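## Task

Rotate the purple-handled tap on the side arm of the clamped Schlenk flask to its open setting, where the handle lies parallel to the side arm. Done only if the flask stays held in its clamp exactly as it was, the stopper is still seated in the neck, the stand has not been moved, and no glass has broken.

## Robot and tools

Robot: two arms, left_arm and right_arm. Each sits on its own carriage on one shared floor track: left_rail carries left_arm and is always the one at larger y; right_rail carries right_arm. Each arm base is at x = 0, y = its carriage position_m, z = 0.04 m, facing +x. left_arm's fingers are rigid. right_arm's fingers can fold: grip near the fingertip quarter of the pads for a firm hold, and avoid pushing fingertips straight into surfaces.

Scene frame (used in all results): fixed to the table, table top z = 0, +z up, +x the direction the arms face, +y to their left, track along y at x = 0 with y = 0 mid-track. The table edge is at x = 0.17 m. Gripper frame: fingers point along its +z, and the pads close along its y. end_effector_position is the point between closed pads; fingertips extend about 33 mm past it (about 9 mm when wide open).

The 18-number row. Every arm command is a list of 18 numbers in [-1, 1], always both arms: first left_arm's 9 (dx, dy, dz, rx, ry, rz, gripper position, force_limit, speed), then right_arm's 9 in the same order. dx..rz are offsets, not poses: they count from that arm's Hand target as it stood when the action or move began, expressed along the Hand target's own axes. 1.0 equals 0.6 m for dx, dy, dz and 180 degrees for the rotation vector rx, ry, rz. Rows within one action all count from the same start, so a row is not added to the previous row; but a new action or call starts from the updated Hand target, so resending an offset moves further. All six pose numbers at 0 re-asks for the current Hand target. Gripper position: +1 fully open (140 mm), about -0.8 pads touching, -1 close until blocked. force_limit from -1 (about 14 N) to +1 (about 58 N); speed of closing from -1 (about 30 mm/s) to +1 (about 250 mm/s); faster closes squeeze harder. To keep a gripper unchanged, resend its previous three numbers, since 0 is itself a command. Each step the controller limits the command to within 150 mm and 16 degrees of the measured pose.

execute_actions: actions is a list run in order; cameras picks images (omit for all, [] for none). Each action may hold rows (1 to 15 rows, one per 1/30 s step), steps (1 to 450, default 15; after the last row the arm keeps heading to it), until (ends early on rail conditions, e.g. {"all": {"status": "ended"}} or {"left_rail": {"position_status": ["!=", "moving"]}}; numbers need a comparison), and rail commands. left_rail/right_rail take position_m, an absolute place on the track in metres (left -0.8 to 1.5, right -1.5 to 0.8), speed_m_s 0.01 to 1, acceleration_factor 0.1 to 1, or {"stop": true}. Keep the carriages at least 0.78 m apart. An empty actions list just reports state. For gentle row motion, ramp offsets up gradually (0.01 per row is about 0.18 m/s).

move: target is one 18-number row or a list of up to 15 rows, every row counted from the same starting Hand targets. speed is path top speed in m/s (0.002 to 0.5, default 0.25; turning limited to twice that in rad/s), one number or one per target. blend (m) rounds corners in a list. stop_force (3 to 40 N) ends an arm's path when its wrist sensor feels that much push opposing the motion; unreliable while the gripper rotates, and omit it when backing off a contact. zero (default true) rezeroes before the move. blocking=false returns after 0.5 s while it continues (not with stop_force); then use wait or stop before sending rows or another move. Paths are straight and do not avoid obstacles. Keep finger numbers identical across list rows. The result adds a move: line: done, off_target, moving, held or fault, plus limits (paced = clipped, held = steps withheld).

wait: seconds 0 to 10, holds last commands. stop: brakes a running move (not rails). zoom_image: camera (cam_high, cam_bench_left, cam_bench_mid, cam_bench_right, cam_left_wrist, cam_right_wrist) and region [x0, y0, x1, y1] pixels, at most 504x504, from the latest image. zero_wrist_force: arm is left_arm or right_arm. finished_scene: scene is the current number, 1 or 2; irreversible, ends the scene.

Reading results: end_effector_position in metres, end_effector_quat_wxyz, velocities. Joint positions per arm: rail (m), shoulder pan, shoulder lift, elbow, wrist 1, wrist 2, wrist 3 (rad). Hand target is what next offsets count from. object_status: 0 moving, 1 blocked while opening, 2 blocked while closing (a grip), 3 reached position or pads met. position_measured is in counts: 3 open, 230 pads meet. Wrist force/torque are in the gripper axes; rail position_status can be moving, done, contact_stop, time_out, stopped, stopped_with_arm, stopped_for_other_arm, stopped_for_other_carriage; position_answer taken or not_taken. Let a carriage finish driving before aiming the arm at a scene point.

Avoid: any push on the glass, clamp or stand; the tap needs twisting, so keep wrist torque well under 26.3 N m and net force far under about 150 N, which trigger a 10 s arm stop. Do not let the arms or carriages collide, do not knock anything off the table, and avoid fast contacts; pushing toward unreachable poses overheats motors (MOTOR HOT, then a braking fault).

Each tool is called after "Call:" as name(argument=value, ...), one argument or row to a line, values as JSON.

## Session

Call:
execute_actions(
  actions=[],
)

Call:
zoom_image(
  camera="cam_bench_mid",
  region=[340, 200, 540, 370],
)

Call:
zoom_image(
  camera="cam_high",
  region=[380, 220, 500, 330],
)

Scene clock: 0.00 s.
left_arm: end_effector_position=(+0.3456, +0.6984, +0.5800) position_measured=3 object_status=3 end_effector_quat_wxyz=(+0.000, +1.000, +0.000, +0.000) | right_arm: end_effector_position=(+0.3456, -1.3351, +0.5800) position_measured=3 object_status=3 end_effector_quat_wxyz=(+0.000, +1.000, +0.000, +0.000)
Joint positions: left_arm=[0.671 -0.316 -1.725 0.971 -0.816 -1.571 2.826] | right_arm=[-1.362 -0.316 -1.725 0.971 -0.816 -1.571 2.826]
Joint velocities: within noise
Joint torques (N m): no reading
Wrist force (N): no reading
Wrist torque (N m): no reading
Wrist force, peak (N): no reading
Hand target: left_arm +0.3456, +0.6984, +0.5800; +0.000, +1.000, +0.000, +0.000 | right_arm +0.3456, -1.3351, +0.5800; +0.000, +1.000, +0.000, +0.000
Tool commands: left_gripper/position=+1.0 left_gripper/force_limit=+1.0 left_gripper/speed=+1.0 right_gripper/position=+1.0 right_gripper/force_limit=+1.0 right_gripper/speed=+1.0
left_rail: position_m=0.671 position_status=done
right_rail: position_m=-1.362 position_status=done
camera_calibration:
cam_left_wrist: T_world_to_cam=[[-0.0265538, -0.998538, -0.0470784, 0.750006], [-0.954746, 0.0113767, 0.297206, 0.165161], [-0.296236, 0.0528398, -0.953652, 0.761451], [0, 0, 0, 1]] pos_world=[0.403171, 0.706795, 0.712382]
cam_right_wrist: T_world_to_cam=[[-0.031272, -0.999466, 0.0094295, -1.31715], [-0.949091, 0.0326518, 0.313305, 0.202106], [-0.313446, 0.000848234, -0.949606, 0.80498], [0, 0, 0, 1]] pos_world=[0.402945, -1.32372, 0.713512]

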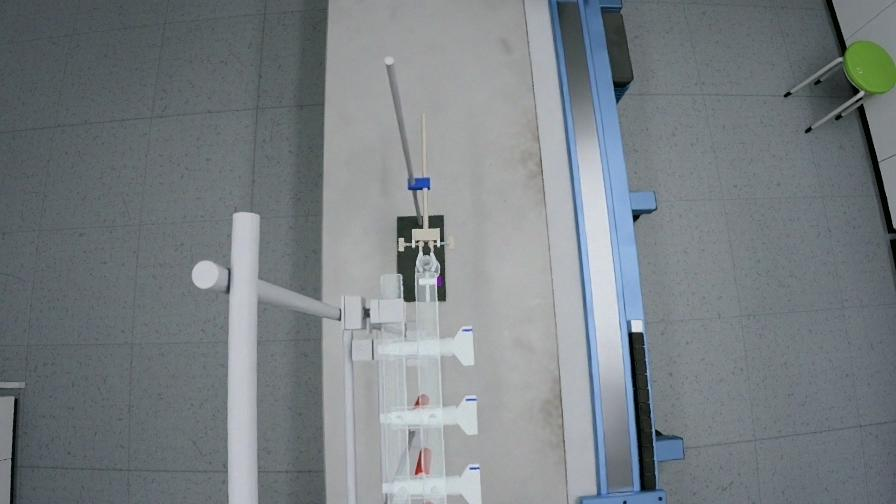

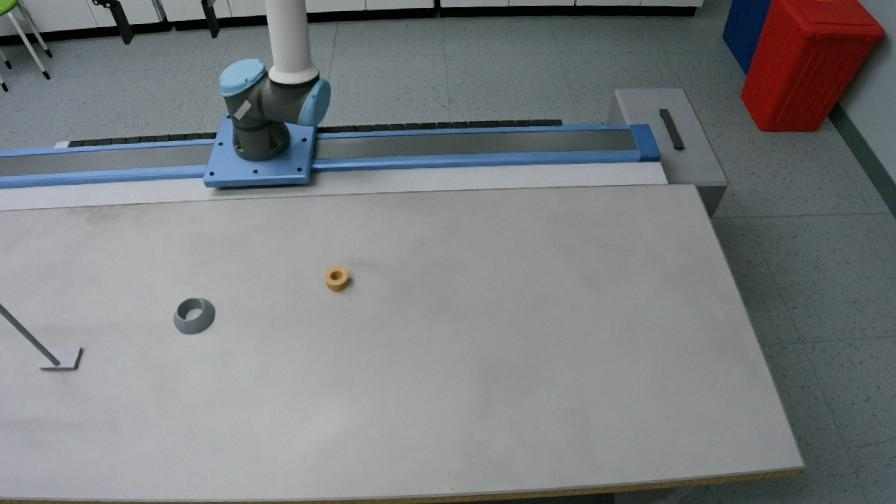

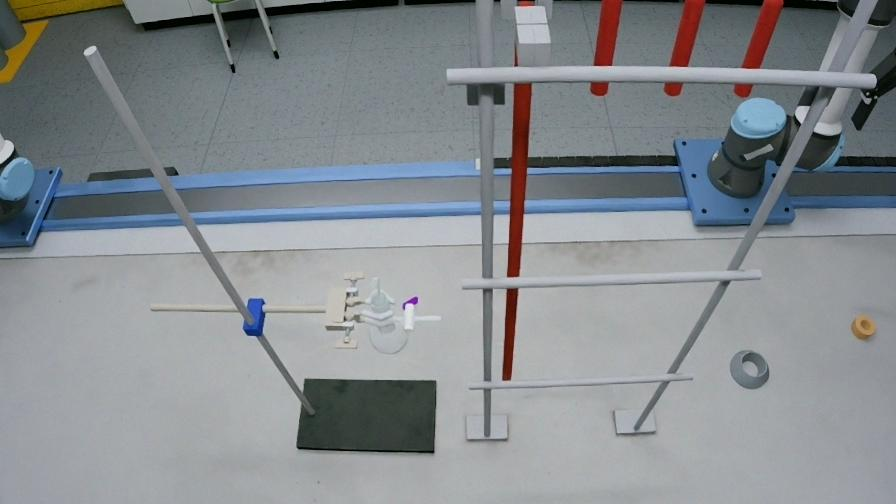

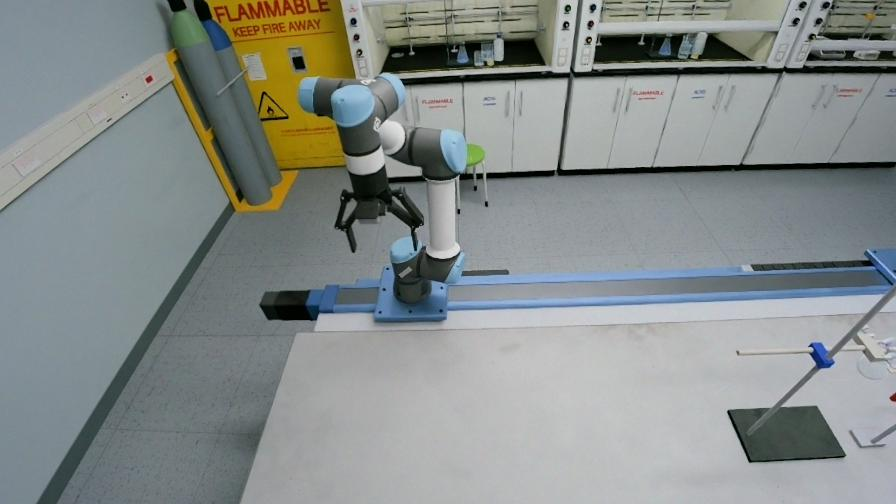

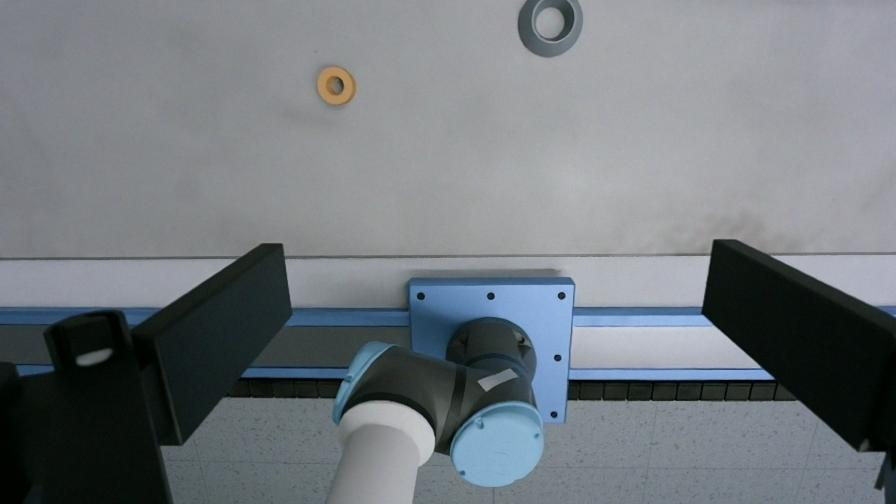

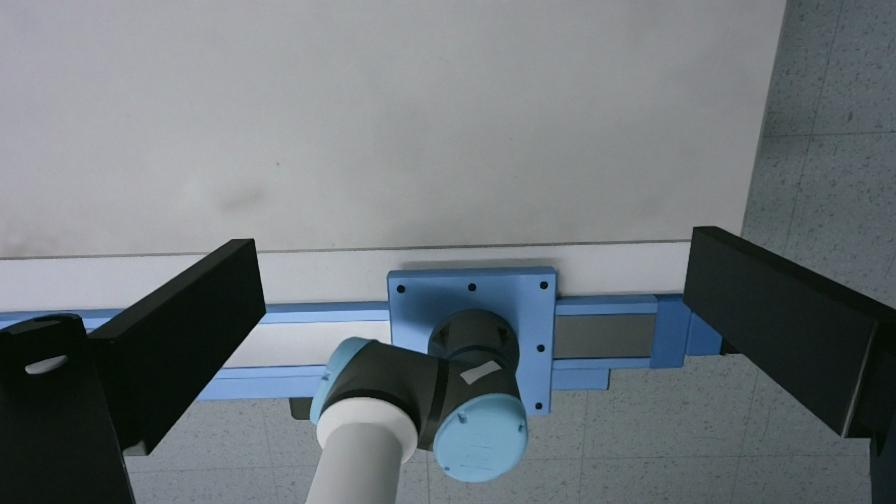

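Scaled by 2.520.

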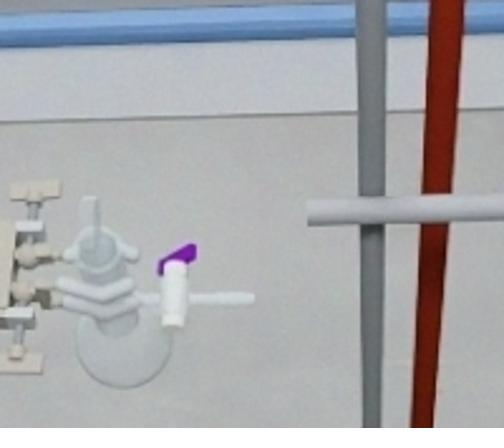

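Scaled by 4.200.

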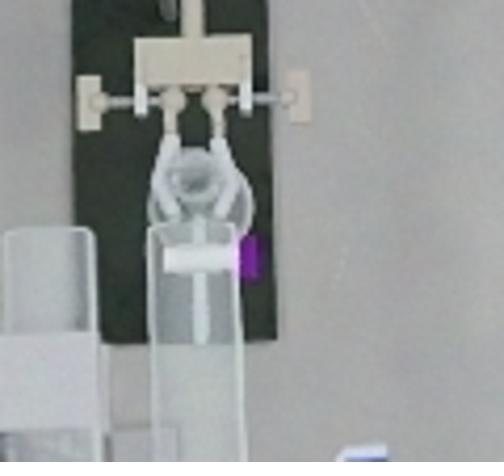

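Call:
execute_actions(
  actions=[
    {"right_rail": {"position_m": -0.404, "speed_m_s": 1.0, "acceleration_factor": 1.0}, "rows": [[0,0,0,0,0,0,1,1,1,0,0,0,0,0,0,-0.385,-1,0]], "steps": 90, "until": {"right_rail": {"position_status": ["!=", "moving"]}}},
  ],
  cameras=[],
)

Scene clock: 7.40 s.
left_arm: end_effector_position=(+0.3456, +0.6984, +0.5800) position_measured=3 object_status=3 end_effector_quat_wxyz=(+0.000, +1.000, +0.000, +0.000) | right_arm: end_effector_position=(+0.3456, -0.3768, +0.5800) position_measured=178 object_status=3 end_effector_quat_wxyz=(+0.000, +1.000, +0.000, +0.000)
Joint positions: left_arm=[0.671 -0.316 -1.725 0.971 -0.816 -1.571 2.826] | right_arm=[-0.404 -0.316 -1.725 0.971 -0.816 -1.571 2.826]
Joint velocities: within noise
Joint torques (N m): left_arm=[-0.32 -13.65 -18.32 -3.99 0.09 0.17] | right_arm=[0.46 -12.58 -18.2 -3.47 0.19 0.12]
Wrist force (N): left_arm=[0.1 0.0 0.4] | right_arm=[-0.5 -0.1 -0.3]
Wrist torque (N m): left_arm=[0.01 -0.02 0.00] | right_arm=[-0.02 0.10 0.00]
Wrist force, peak (N): left_arm=[0.3 0.0 0.5] | right_arm=[0.1 2.9 -0.2]
Hand target: left_arm +0.3456, +0.6984, +0.5800; +0.000, +1.000, +0.000, +0.000 | right_arm +0.3456, -0.3768, +0.5800; +0.000, +1.000, +0.000, +0.000
Off the commanded pose: left_arm 0.000 m, 0 deg | right_arm 0.000 m, 0 deg.
left_rail: position_m=0.671 position_status=done
right_rail: position_m=-0.404 position_status=done
No camera images: "cameras" was empty.

Call:
move(
  target=[
    [0,0,0,0,0,0,1,1,1,-0.0093,-0.3113,0.2167,-0.1954,0.4718,-0.1954,-0.385,-1,0],
    [0,0,0,0,0,0,1,1,1,0.1823,-0.455,0.3508,-0.1954,0.4718,-0.1954,-0.385,-1,0],
  ],
  speed=0.5,
  blend=0.03,
  cameras=["cam_right_wrist", "cam_bench_mid"],
)

Call:
zoom_image(
  camera="cam_right_wrist",
  region=[380, 130, 560, 310],
)

Call:
zoom_image(
  camera="cam_bench_mid",
  region=[380, 180, 520, 290],
)

Scene clock: 17.03 s.
left_arm: end_effector_position=(+0.3456, +0.6984, +0.5800) position_measured=3 object_status=3 end_effector_quat_wxyz=(+0.000, +1.000, +0.000, +0.000) | right_arm: end_effector_position=(+0.4550, -0.1038, +0.3695) position_measured=178 object_status=3 end_effector_quat_wxyz=(+0.271, +0.653, +0.271, +0.653)
Joint positions: left_arm=[0.671 -0.316 -1.725 0.971 -0.816 -1.571 2.826] | right_arm=[-0.404 0.712 -1.301 2.361 -4.202 -2.283 2.356]
Joint velocities: within noise
Joint torques (N m): left_arm=[-0.3 -14.02 -14.93 -4.71 0.16 0.11] | right_arm=[7.81 -17.21 -20.03 -3.22 -1.14 -1.95]
Wrist force (N): left_arm=[0.3 0.0 0.3] | right_arm=[1.6 -0.6 1.1]
Wrist torque (N m): left_arm=[0.02 -0.06 0.00] | right_arm=[0.07 -0.43 -0.02]
Wrist force, peak (N): left_arm=[0.4 0.1 0.5] | right_arm=[2.1 -2.0 2.8]
Hand target: left_arm +0.3456, +0.6984, +0.5800; +0.000, +1.000, +0.000, +0.000 | right_arm +0.4550, -0.1038, +0.3695; +0.271, +0.653, +0.271, +0.653
Off the commanded pose: left_arm 0.000 m, 0 deg | right_arm 0.000 m, 0 deg.
left_rail: position_m=0.671 position_status=done
right_rail: position_m=-0.404 position_status=done
move: done; limits=paced
camera_calibration:
cam_right_wrist: T_world_to_cam=[[-0.00931379, -0.728921, 0.684535, -0.312448], [-0.313399, -0.647946, -0.694224, 0.344117], [0.949576, -0.220998, -0.222408, -0.228032], [0, 0, 0, 1]] pos_world=[0.32147, -0.0551751, 0.40206]
Images, in order (width x height): cam_bench_mid 896x504, cam_right_wrist 896x504.

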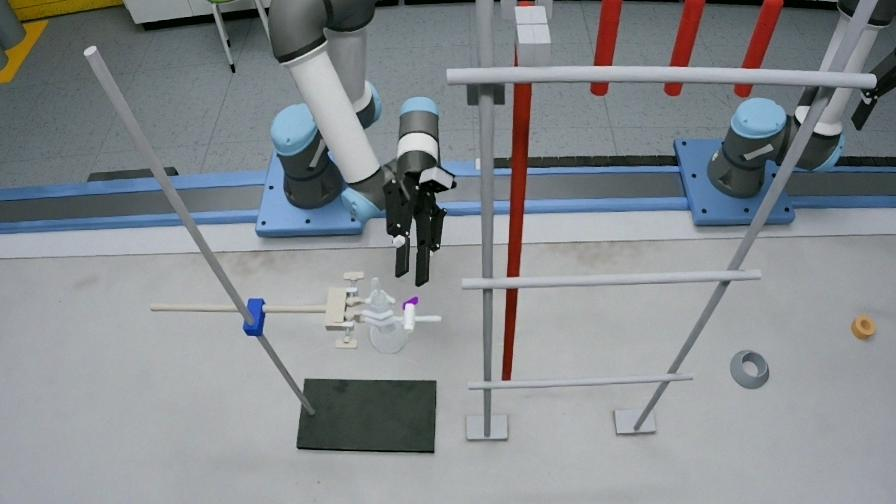

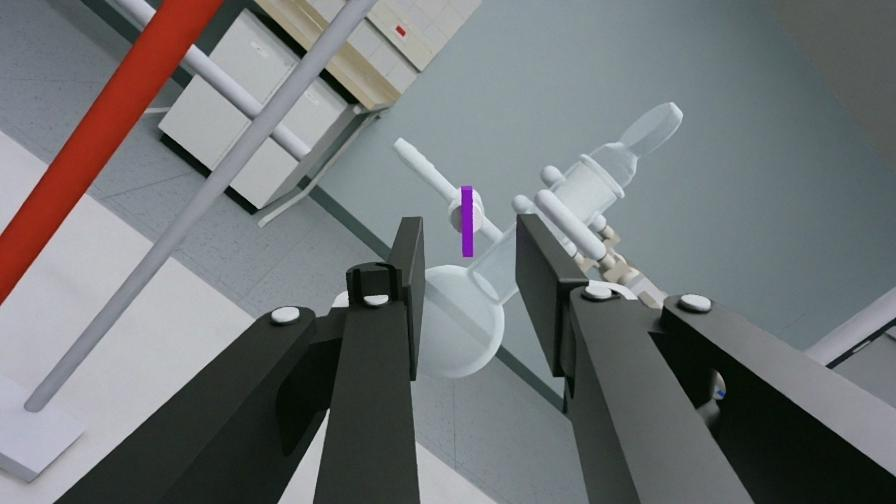

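Scaled by 2.800.

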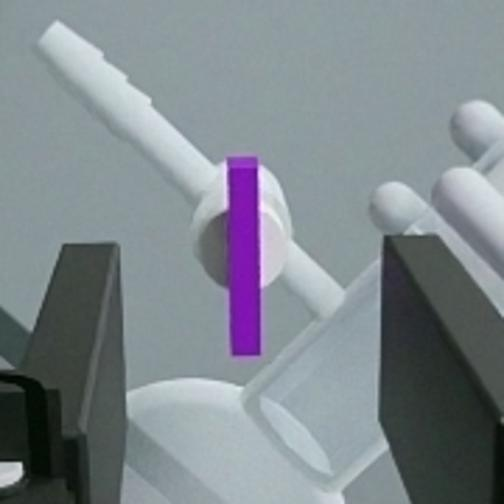

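Scaled by 3.600.

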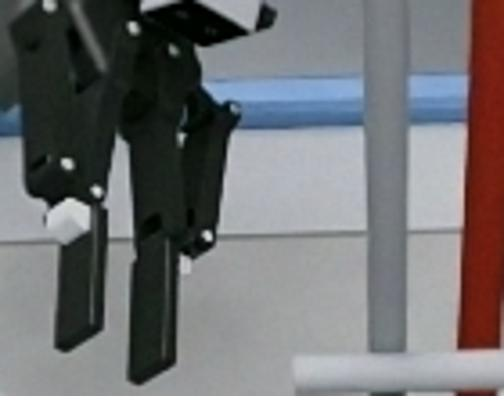

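Call:
move(
  target=[0,0,0,0,0,0,1,1,1,0,0.0015,0.0717,0,0,0,-0.385,-1,0],
  speed=0.07,
  stop_force=6,
  cameras=["cam_right_wrist"],
)

Call:
zoom_image(
  camera="cam_right_wrist",
  region=[400, 170, 540, 330],
)

Scene clock: 20.77 s.
left_arm: end_effector_position=(+0.3456, +0.6984, +0.5800) position_measured=3 object_status=3 end_effector_quat_wxyz=(+0.000, +1.000, +0.000, +0.000) | right_arm: end_effector_position=(+0.4980, -0.1044, +0.3702) position_measured=178 object_status=3 end_effector_quat_wxyz=(+0.271, +0.653, +0.271, +0.653)
Joint positions: left_arm=[0.671 -0.316 -1.725 0.971 -0.816 -1.571 2.826] | right_arm=[-0.404 0.626 -1.267 2.303 -4.178 -2.197 2.356]
Joint velocities: within noise
Joint torques (N m): left_arm=[-0.4 -13.76 -12.39 -4.73 0.1 0.08] | right_arm=[-7.86 -19.15 -19.3 -0.8 1.52 -1.54]
Wrist force (N): left_arm=[0.3 -0.1 0.1] | right_arm=[1.8 -0.7 1.2]
Wrist torque (N m): left_arm=[-0.01 -0.06 0.00] | right_arm=[0.05 -0.45 0.00]
Wrist force, peak (N): left_arm=[0.5 0.0 0.4] | right_arm=[1.7 -0.7 1.9]
Hand target: left_arm +0.3456, +0.6984, +0.5800; +0.000, +1.000, +0.000, +0.000 | right_arm +0.4980, -0.1044, +0.3702; +0.271, +0.653, +0.271, +0.653
Off the commanded pose: left_arm 0.000 m, 0 deg | right_arm 0.000 m, 0 deg.
left_rail: position_m=0.671 position_status=done
right_rail: position_m=-0.404 position_status=done
move: done
camera_calibration:
cam_right_wrist: T_world_to_cam=[[-0.0094257, -0.728903, 0.684552, -0.312886], [-0.31331, -0.647958, -0.694253, 0.357605], [0.949604, -0.221021, -0.222265, -0.268963], [0, 0, 0, 1]] pos_world=[0.364501, -0.0557974, 0.402674]
Images, in order (width x height): cam_right_wrist 896x504.

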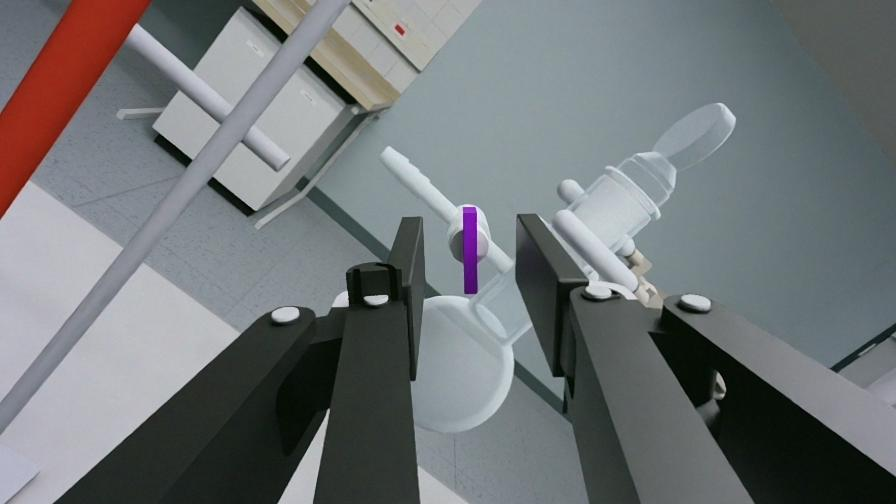

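Scaled by 3.150.

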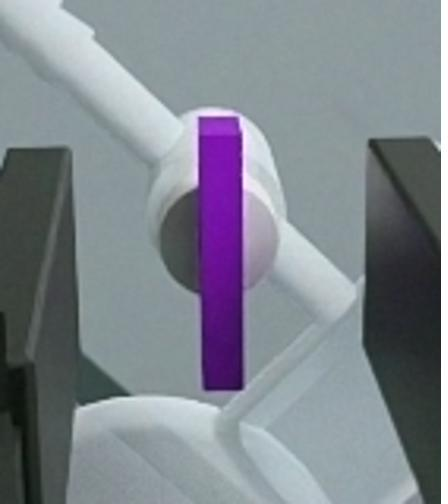

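Call:
execute_actions(
  actions=[
    {"rows": [[0,0,0,0,0,0,1,1,1,0,0,0,0,0,0,-0.635,-1,-0.7]], "steps": 14},
  ],
  cameras=["cam_right_wrist", "cam_bench_mid"],
)

Call:
zoom_image(
  camera="cam_right_wrist",
  region=[400, 180, 540, 320],
)

Call:
zoom_image(
  camera="cam_bench_mid",
  region=[360, 250, 460, 340],
)

Scene clock: 24.63 s.
left_arm: end_effector_position=(+0.3456, +0.6984, +0.5800) position_measured=3 object_status=3 end_effector_quat_wxyz=(+0.000, +1.000, +0.000, +0.000) | right_arm: end_effector_position=(+0.4980, -0.1044, +0.3702) position_measured=209 object_status=3 end_effector_quat_wxyz=(+0.271, +0.653, +0.271, +0.653)
Joint positions: left_arm=[0.671 -0.316 -1.725 0.971 -0.816 -1.571 2.826] | right_arm=[-0.404 0.626 -1.267 2.303 -4.178 -2.197 2.356]
Joint velocities: within noise
Joint torques (N m): left_arm=[0.2 -14.17 -12.41 -4.75 0.16 0.13] | right_arm=[-7.22 -19.92 -13.47 -1.23 1.22 0.11]
Wrist force (N): left_arm=[0.2 0.0 0.5] | right_arm=[1.7 -0.8 1.1]
Wrist torque (N m): left_arm=[0.01 -0.04 0.00] | right_arm=[0.03 -0.43 0.00]
Wrist force, peak (N): left_arm=[0.5 -0.2 0.3] | right_arm=[2.1 -0.3 1.5]
Hand target: left_arm +0.3456, +0.6984, +0.5800; +0.000, +1.000, +0.000, +0.000 | right_arm +0.4980, -0.1044, +0.3702; +0.271, +0.653, +0.271, +0.653
Off the commanded pose: left_arm 0.000 m, 0 deg | right_arm 0.000 m, 0 deg.
left_rail: position_m=0.671 position_status=done
right_rail: position_m=-0.404 position_status=done
camera_calibration:
cam_right_wrist: T_world_to_cam=[[-0.00942577, -0.728903, 0.684552, -0.312886], [-0.31331, -0.647958, -0.694253, 0.357605], [0.949604, -0.221021, -0.222265, -0.268964], [0, 0, 0, 1]] pos_world=[0.364501, -0.0557975, 0.402674]
Images, in order (width x height): cam_bench_mid 896x504, cam_right_wrist 896x504.

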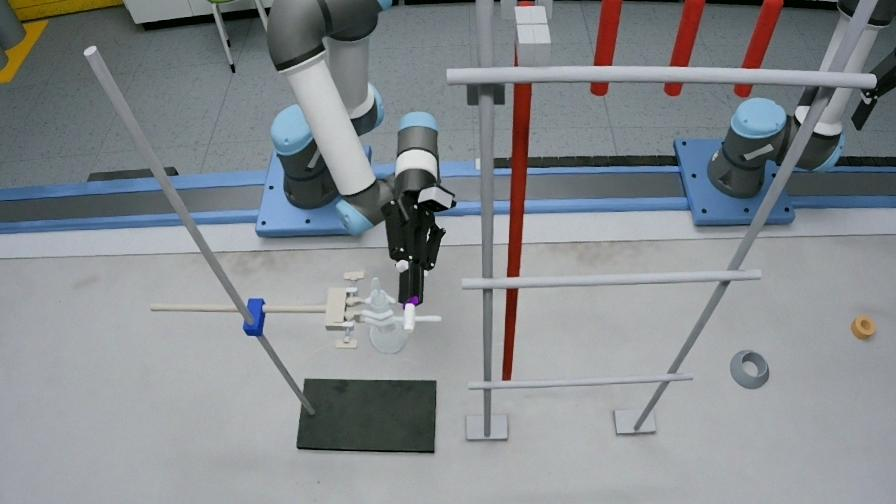

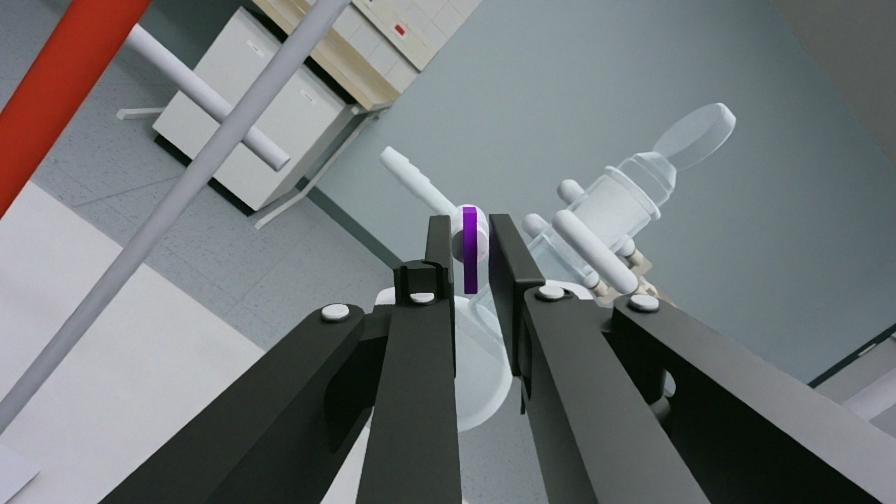

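Scaled by 3.600.

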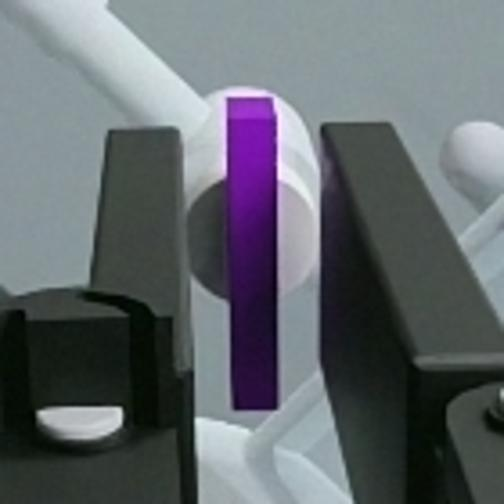

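Scaled by 5.040.

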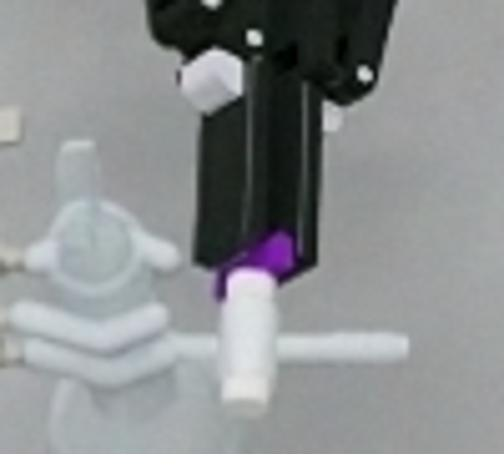

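Call:
move(
  target=[0,0,0,0,0,0,1,1,1,0,0,0.0033,0,0,0,-0.635,-1,-0.7],
  speed=0.03,
  stop_force=5,
  cameras=[],
)

Call:
execute_actions(
  actions=[
    {"rows": [[0,0,0,0,0,0,1,1,1,0,0,0,0,0,0,-0.709,-1,-1]], "steps": 12},
  ],
  cameras=["cam_right_wrist"],
)

Call:
zoom_image(
  camera="cam_right_wrist",
  region=[400, 180, 540, 320],
)

Call:
move(
  target=[0,0,0,0,0,0,1,1,1,0,0,0,0,0,-0.0778,-0.709,-1,-1],
  speed=0.15,
  cameras=["cam_right_wrist"],
)

Call:
zoom_image(
  camera="cam_right_wrist",
  region=[400, 180, 540, 320],
)

Scene clock: 29.27 s.
left_arm: end_effector_position=(+0.3456, +0.6984, +0.5800) position_measured=3 object_status=3 end_effector_quat_wxyz=(+0.000, +1.000, +0.000, +0.000) | right_arm: end_effector_position=(+0.5000, -0.1044, +0.3702) position_measured=209 object_status=3 end_effector_quat_wxyz=(+0.271, +0.653, +0.271, +0.653)
Joint positions: left_arm=[0.671 -0.316 -1.725 0.971 -0.816 -1.571 2.826] | right_arm=[-0.404 0.622 -1.265 2.3 -4.177 -2.193 2.356]
Joint velocities: within noise
Joint torques (N m): left_arm=[0.35 -14.02 -12.99 -4.82 0.3 0.05] | right_arm=[-7.59 -18.9 -19.51 -0.75 1.57 1.46]
Wrist force (N): left_arm=[0.2 0.0 0.1] | right_arm=[1.9 -0.6 1.2]
Wrist torque (N m): left_arm=[0.01 -0.04 -0.01] | right_arm=[0.08 -0.47 0.00]
Wrist force, peak (N): left_arm=[0.3 0.0 0.5] | right_arm=[1.9 -0.7 1.6]
Hand target: left_arm +0.3456, +0.6984, +0.5800; +0.000, +1.000, +0.000, +0.000 | right_arm +0.5000, -0.1044, +0.3702; +0.271, +0.653, +0.271, +0.653
Off the commanded pose: left_arm 0.000 m, 0 deg | right_arm 0.000 m, 0 deg.
left_rail: position_m=0.671 position_status=done
right_rail: position_m=-0.404 position_status=done
move: done
No camera images: "cameras" was empty.

Scene clock: 29.87 s.
left_arm: end_effector_position=(+0.3456, +0.6984, +0.5800) position_measured=3 object_status=3 end_effector_quat_wxyz=(+0.000, +1.000, +0.000, +0.000) | right_arm: end_effector_position=(+0.5000, -0.1044, +0.3702) position_measured=218 object_status=3 end_effector_quat_wxyz=(+0.271, +0.653, +0.271, +0.653)
Joint positions: left_arm=[0.671 -0.316 -1.725 0.971 -0.816 -1.571 2.826] | right_arm=[-0.404 0.622 -1.265 2.3 -4.177 -2.193 2.356]
Joint velocities: within noise
Joint torques (N m): left_arm=[-0.05 -14.37 -12.8 -4.67 0.27 0.12] | right_arm=[-7.41 -18.85 -18.74 -0.97 1.39 1.52]
Wrist force (N): left_arm=[0.3 -0.2 0.3] | right_arm=[2.1 -0.6 1.3]
Wrist torque (N m): left_arm=[-0.04 -0.06 0.00] | right_arm=[0.06 -0.52 0.00]
Wrist force, peak (N): left_arm=[0.3 -0.1 0.4] | right_arm=[2.1 -0.6 1.3]
Hand target: left_arm +0.3456, +0.6984, +0.5800; +0.000, +1.000, +0.000, +0.000 | right_arm +0.5000, -0.1044, +0.3702; +0.271, +0.653, +0.271, +0.653
Off the commanded pose: left_arm 0.000 m, 0 deg | right_arm 0.000 m, 0 deg.
left_rail: position_m=0.671 position_status=done
right_rail: position_m=-0.404 position_status=done
camera_calibration:
cam_right_wrist: T_world_to_cam=[[-0.00942595, -0.728907, 0.684548, -0.312866], [-0.31331, -0.647954, -0.694257, 0.358227], [0.949604, -0.22102, -0.222266, -0.270843], [0, 0, 0, 1]] pos_world=[0.366481, -0.0557976, 0.402674]
Images, in order (width x height): cam_right_wrist 896x504.

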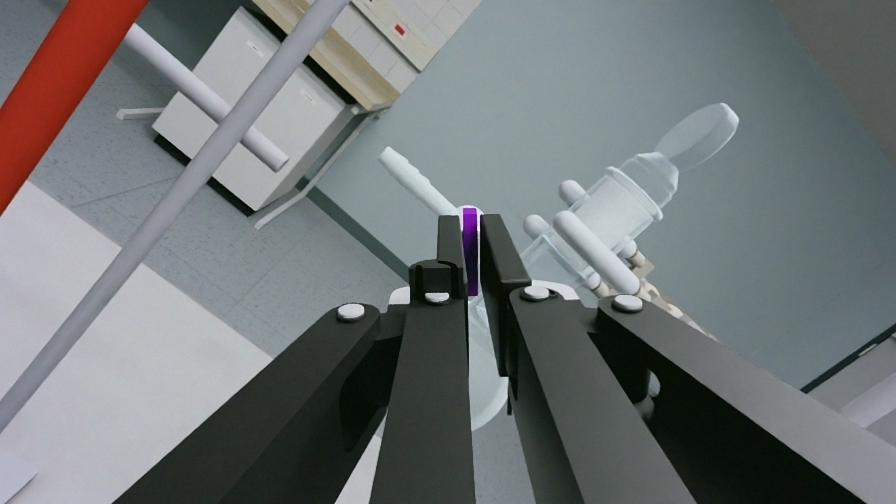

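Scaled by 3.600.

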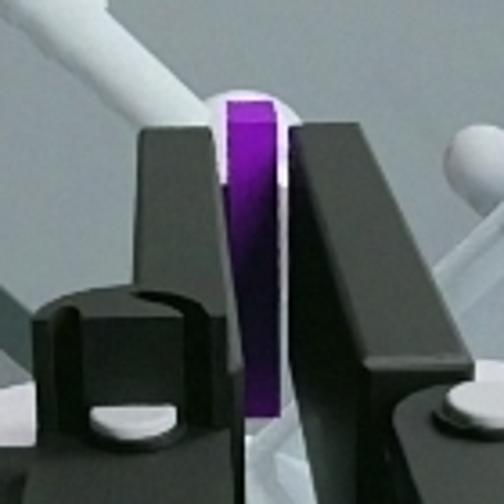

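Scene clock: 31.27 s.
left_arm: end_effector_position=(+0.3456, +0.6984, +0.5800) position_measured=3 object_status=3 end_effector_quat_wxyz=(+0.000, +1.000, +0.000, +0.000) | right_arm: end_effector_position=(+0.5000, -0.1044, +0.3701) position_measured=218 object_status=3 end_effector_quat_wxyz=(+0.348, +0.615, +0.348, +0.615)
Joint positions: left_arm=[0.671 -0.316 -1.725 0.971 -0.816 -1.571 2.826] | right_arm=[-0.404 0.622 -1.265 2.3 -4.177 -2.193 2.112]
Joint velocities: within noise
Joint torques (N m): left_arm=[0.05 -14.26 -12.32 -4.74 0.17 0.22] | right_arm=[-4.92 -19.39 -19.54 -3.32 0.1 -2.03]
Wrist force (N): left_arm=[0.3 0.1 0.2] | right_arm=[1.3 -1.0 1.0]
Wrist torque (N m): left_arm=[0.03 -0.07 0.00] | right_arm=[0.10 -0.46 0.13]
Wrist force, peak (N): left_arm=[0.6 0.2 0.1] | right_arm=[2.0 -0.6 1.6]
Hand target: left_arm +0.3456, +0.6984, +0.5800; +0.000, +1.000, +0.000, +0.000 | right_arm +0.5000, -0.1044, +0.3702; +0.348, +0.615, +0.348, +0.615
Off the commanded pose: left_arm 0.000 m, 0 deg | right_arm 0.000 m, 0 deg.
left_rail: position_m=0.671 position_status=done
right_rail: position_m=-0.404 position_status=done
move: done
camera_calibration:
cam_right_wrist: T_world_to_cam=[[-0.00937107, -0.541738, 0.840495, -0.35107], [-0.313352, -0.796605, -0.516943, 0.277061], [0.949591, -0.268215, -0.16229, -0.297953], [0, 0, 0, 1]] pos_world=[0.366462, -0.0493953, 0.389942]
Images, in order (width x height): cam_right_wrist 896x504.

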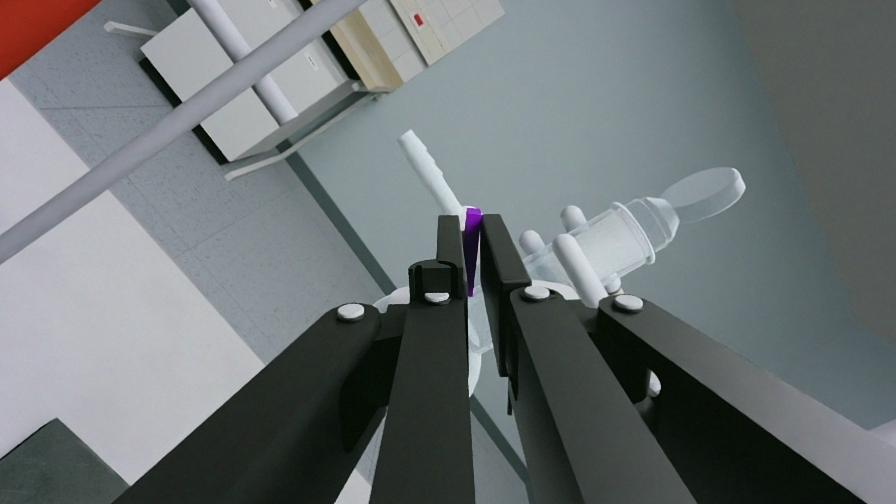

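Scaled by 3.600.

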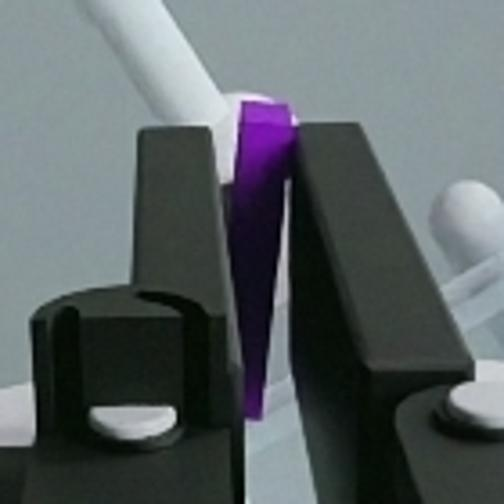

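Call:
move(
  target=[0,0,0,0,0,0,1,1,1,0,0,0,0,0,-0.204,-0.709,-1,-1],
  speed=0.28,
  cameras=["cam_right_wrist", "cam_bench_mid", "cam_high"],
)

Call:
zoom_image(
  camera="cam_right_wrist",
  region=[380, 100, 560, 320],
)

Call:
zoom_image(
  camera="cam_bench_mid",
  region=[370, 260, 460, 340],
)

Scene clock: 35.13 s.
left_arm: end_effector_position=(+0.3456, +0.6984, +0.5800) position_measured=3 object_status=3 end_effector_quat_wxyz=(+0.000, +1.000, +0.000, +0.000) | right_arm: end_effector_position=(+0.5000, -0.1043, +0.3702) position_measured=218 object_status=3 end_effector_quat_wxyz=(+0.524, +0.474, +0.524, +0.474)
Joint positions: left_arm=[0.671 -0.316 -1.725 0.971 -0.816 -1.571 2.826] | right_arm=[-0.404 0.623 -1.265 2.3 -4.177 -2.193 1.471]
Joint velocities: within noise
Joint torques (N m): left_arm=[0.69 -14.56 -12.76 -4.78 0.28 0.22] | right_arm=[-4.81 -21.25 -22.08 -3.96 1.25 -2.08]
Wrist force (N): left_arm=[0.2 0.0 0.2] | right_arm=[1.8 -3.1 0.4]
Wrist torque (N m): left_arm=[0.00 -0.04 0.00] | right_arm=[0.33 -0.02 0.24]
Wrist force, peak (N): left_arm=[0.4 0.1 0.5] | right_arm=[2.2 -3.5 1.1]
Hand target: left_arm +0.3456, +0.6984, +0.5800; +0.000, +1.000, +0.000, +0.000 | right_arm +0.5000, -0.1044, +0.3702; +0.524, +0.474, +0.524, +0.474
Off the commanded pose: left_arm 0.000 m, 0 deg | right_arm 0.000 m, 0 deg.
left_rail: position_m=0.671 position_status=done
right_rail: position_m=-0.404 position_status=done
move: done
camera_calibration:
cam_right_wrist: T_world_to_cam=[[-0.00940149, 0.068288, 0.997621, -0.345556], [-0.31324, -0.947653, 0.0619157, 0.0470252], [0.949627, -0.311913, 0.0302999, -0.373799], [0, 0, 0, 1]] pos_world=[0.366451, -0.048432, 0.353148]
Images, in order (width x height): cam_high 896x504, cam_bench_mid 896x504, cam_right_wrist 896x504.

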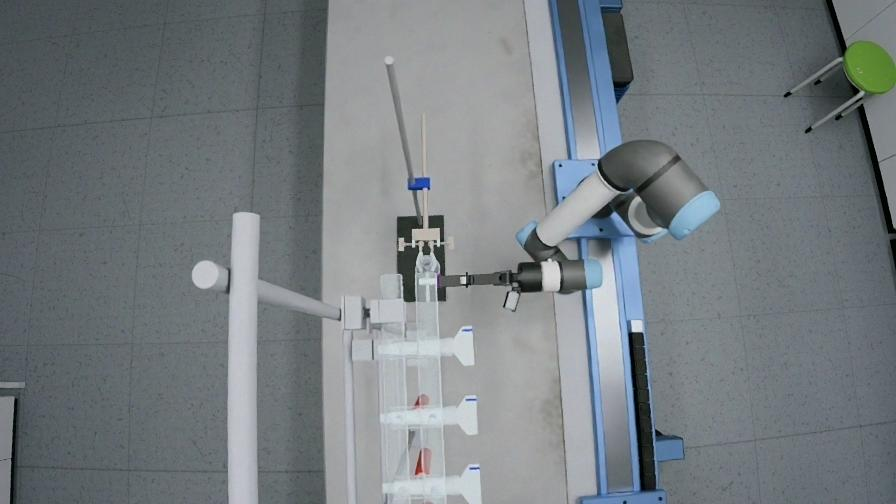

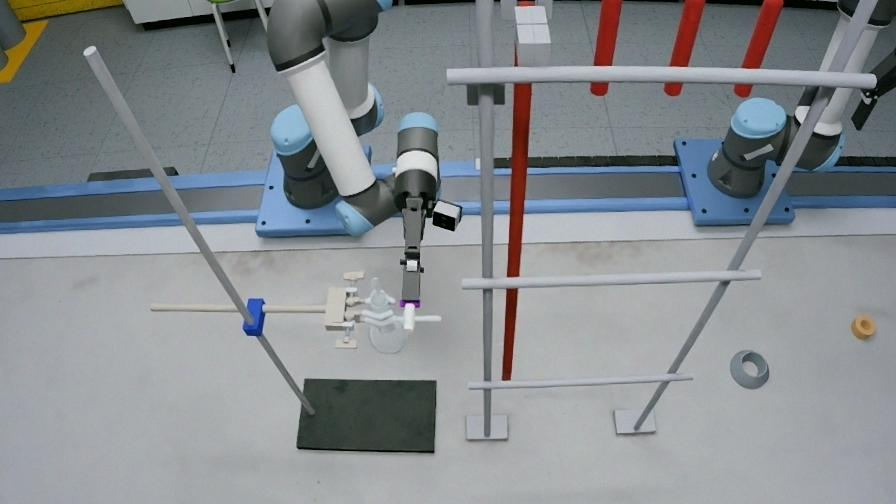

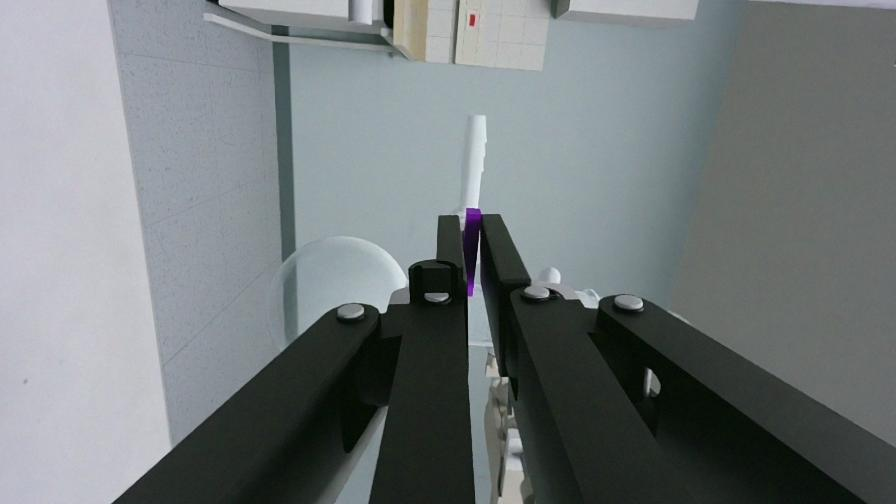

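Scaled by 2.291.

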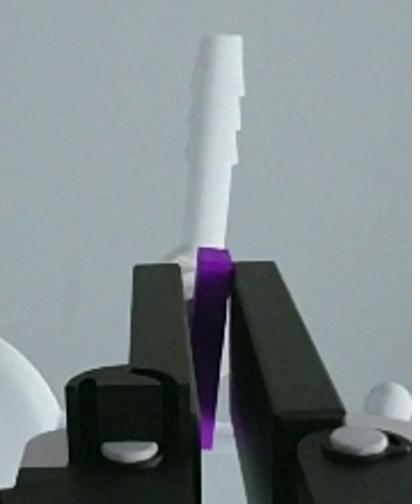

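Scaled by 5.600.

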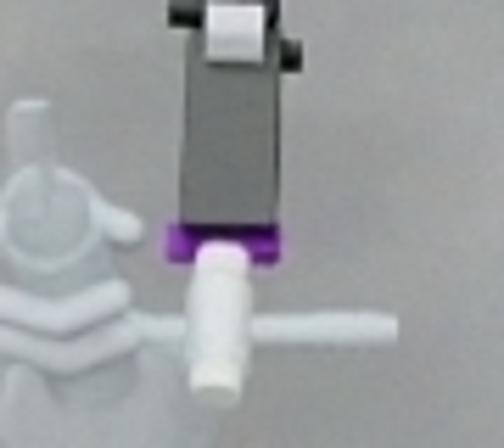

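Call:
execute_actions(
  actions=[
    {"rows": [[0,0,0,0,0,0,1,1,1,0,0,0,0,0,0,-0.6,-1,-0.8]], "steps": 14},
  ],
  cameras=[],
)

Call:
move(
  target=[0,0,0,0,0,0,1,1,1,0,0,-0.2,0,0,0,-0.6,-1,-0.8],
  speed=0.25,
  cameras=["cam_right_wrist", "cam_bench_mid"],
)

Call:
zoom_image(
  camera="cam_right_wrist",
  region=[390, 110, 550, 280],
)

Call:
zoom_image(
  camera="cam_bench_mid",
  region=[320, 250, 470, 370],
)

Scene clock: 37.07 s.
left_arm: end_effector_position=(+0.3456, +0.6984, +0.5800) position_measured=3 object_status=3 end_effector_quat_wxyz=(+0.000, +1.000, +0.000, +0.000) | right_arm: end_effector_position=(+0.5000, -0.1044, +0.3702) position_measured=205 object_status=3 end_effector_quat_wxyz=(+0.524, +0.474, +0.524, +0.474)
Joint positions: left_arm=[0.671 -0.316 -1.725 0.971 -0.816 -1.571 2.826] | right_arm=[-0.404 0.622 -1.265 2.3 -4.177 -2.193 1.471]
Joint velocities: within noise
Joint torques (N m): left_arm=[0.66 -13.97 -12.5 -4.84 0.31 0.14] | right_arm=[-7.78 -20.86 -18.57 -0.92 0.89 -1.72]
Wrist force (N): left_arm=[0.3 0.0 0.2] | right_arm=[0.5 0.1 1.4]
Wrist torque (N m): left_arm=[0.00 -0.07 0.00] | right_arm=[0.15 -0.09 0.12]
Wrist force, peak (N): left_arm=[0.5 0.0 0.3] | right_arm=[2.1 -3.9 0.7]
Hand target: left_arm +0.3456, +0.6984, +0.5800; +0.000, +1.000, +0.000, +0.000 | right_arm +0.5000, -0.1044, +0.3702; +0.524, +0.474, +0.524, +0.474
Off the commanded pose: left_arm 0.000 m, 0 deg | right_arm 0.000 m, 0 deg.
left_rail: position_m=0.671 position_status=done
right_rail: position_m=-0.404 position_status=done
No camera images: "cameras" was empty.

Scene clock: 38.30 s.
left_arm: end_effector_position=(+0.3456, +0.6984, +0.5800) position_measured=3 object_status=3 end_effector_quat_wxyz=(+0.000, +1.000, +0.000, +0.000) | right_arm: end_effector_position=(+0.3800, -0.1044, +0.3702) position_measured=205 object_status=3 end_effector_quat_wxyz=(+0.524, +0.474, +0.524, +0.474)
Joint positions: left_arm=[0.671 -0.316 -1.725 0.971 -0.816 -1.571 2.826] | right_arm=[-0.404 0.896 -1.349 2.433 -4.225 -2.467 1.471]
Joint velocities: within noise
Joint torques (N m): left_arm=[0.74 -14.47 -12.67 -4.83 0.28 0.17] | right_arm=[8.88 -30.03 -7.31 -2.71 -1.22 -1.09]
Wrist force (N): left_arm=[0.2 0.1 0.0] | right_arm=[0.5 -0.1 1.0]
Wrist torque (N m): left_arm=[0.03 -0.04 0.00] | right_arm=[0.12 -0.08 0.12]
Wrist force, peak (N): left_arm=[0.4 -0.1 0.3] | right_arm=[0.3 -0.2 3.1]
Hand target: left_arm +0.3456, +0.6984, +0.5800; +0.000, +1.000, +0.000, +0.000 | right_arm +0.3800, -0.1044, +0.3702; +0.524, +0.474, +0.524, +0.474
Off the commanded pose: left_arm 0.000 m, 0 deg | right_arm 0.000 m, 0 deg.
left_rail: position_m=0.671 position_status=done
right_rail: position_m=-0.404 position_status=done
move: done
camera_calibration:
cam_right_wrist: T_world_to_cam=[[-0.00941602, 0.0684863, 0.997608, -0.346642], [-0.313287, -0.947626, 0.062098, 0.00936852], [0.949612, -0.311953, 0.0303787, -0.259962], [0, 0, 0, 1]] pos_world=[0.246534, -0.0484779, 0.353128]
Images, in order (width x height): cam_bench_mid 896x504, cam_right_wrist 896x504.

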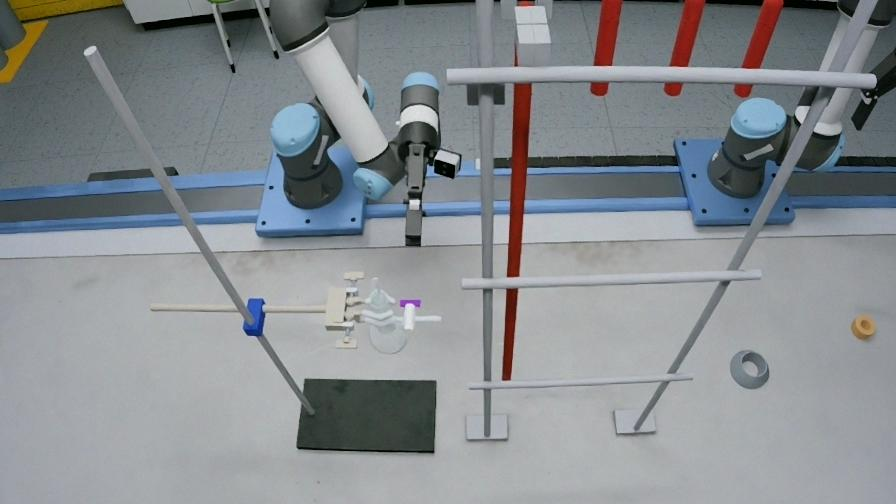

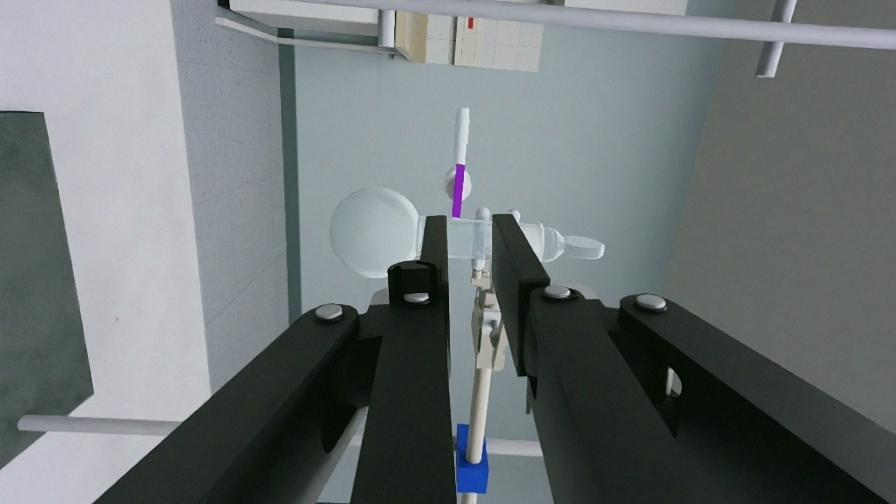

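Scaled by 2.965.

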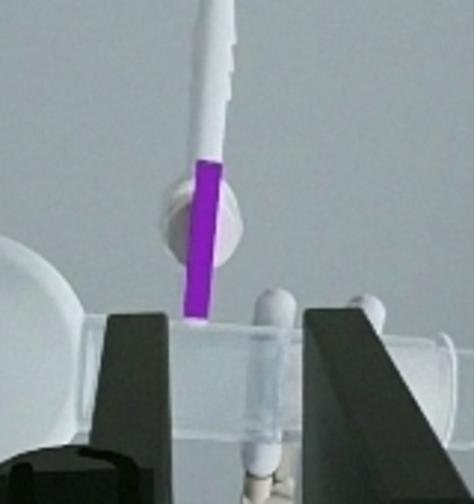

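Scaled by 3.360.

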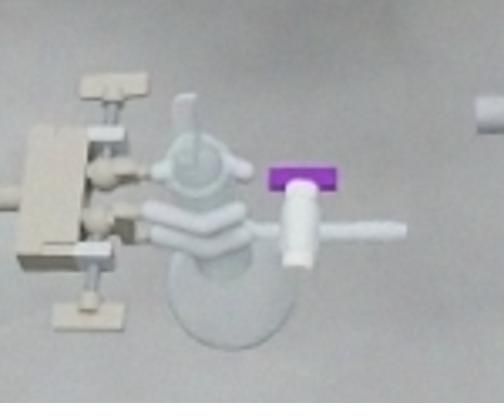

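Call:
finished_scene(
  scene=2,
)

The scene is finished: the task was done.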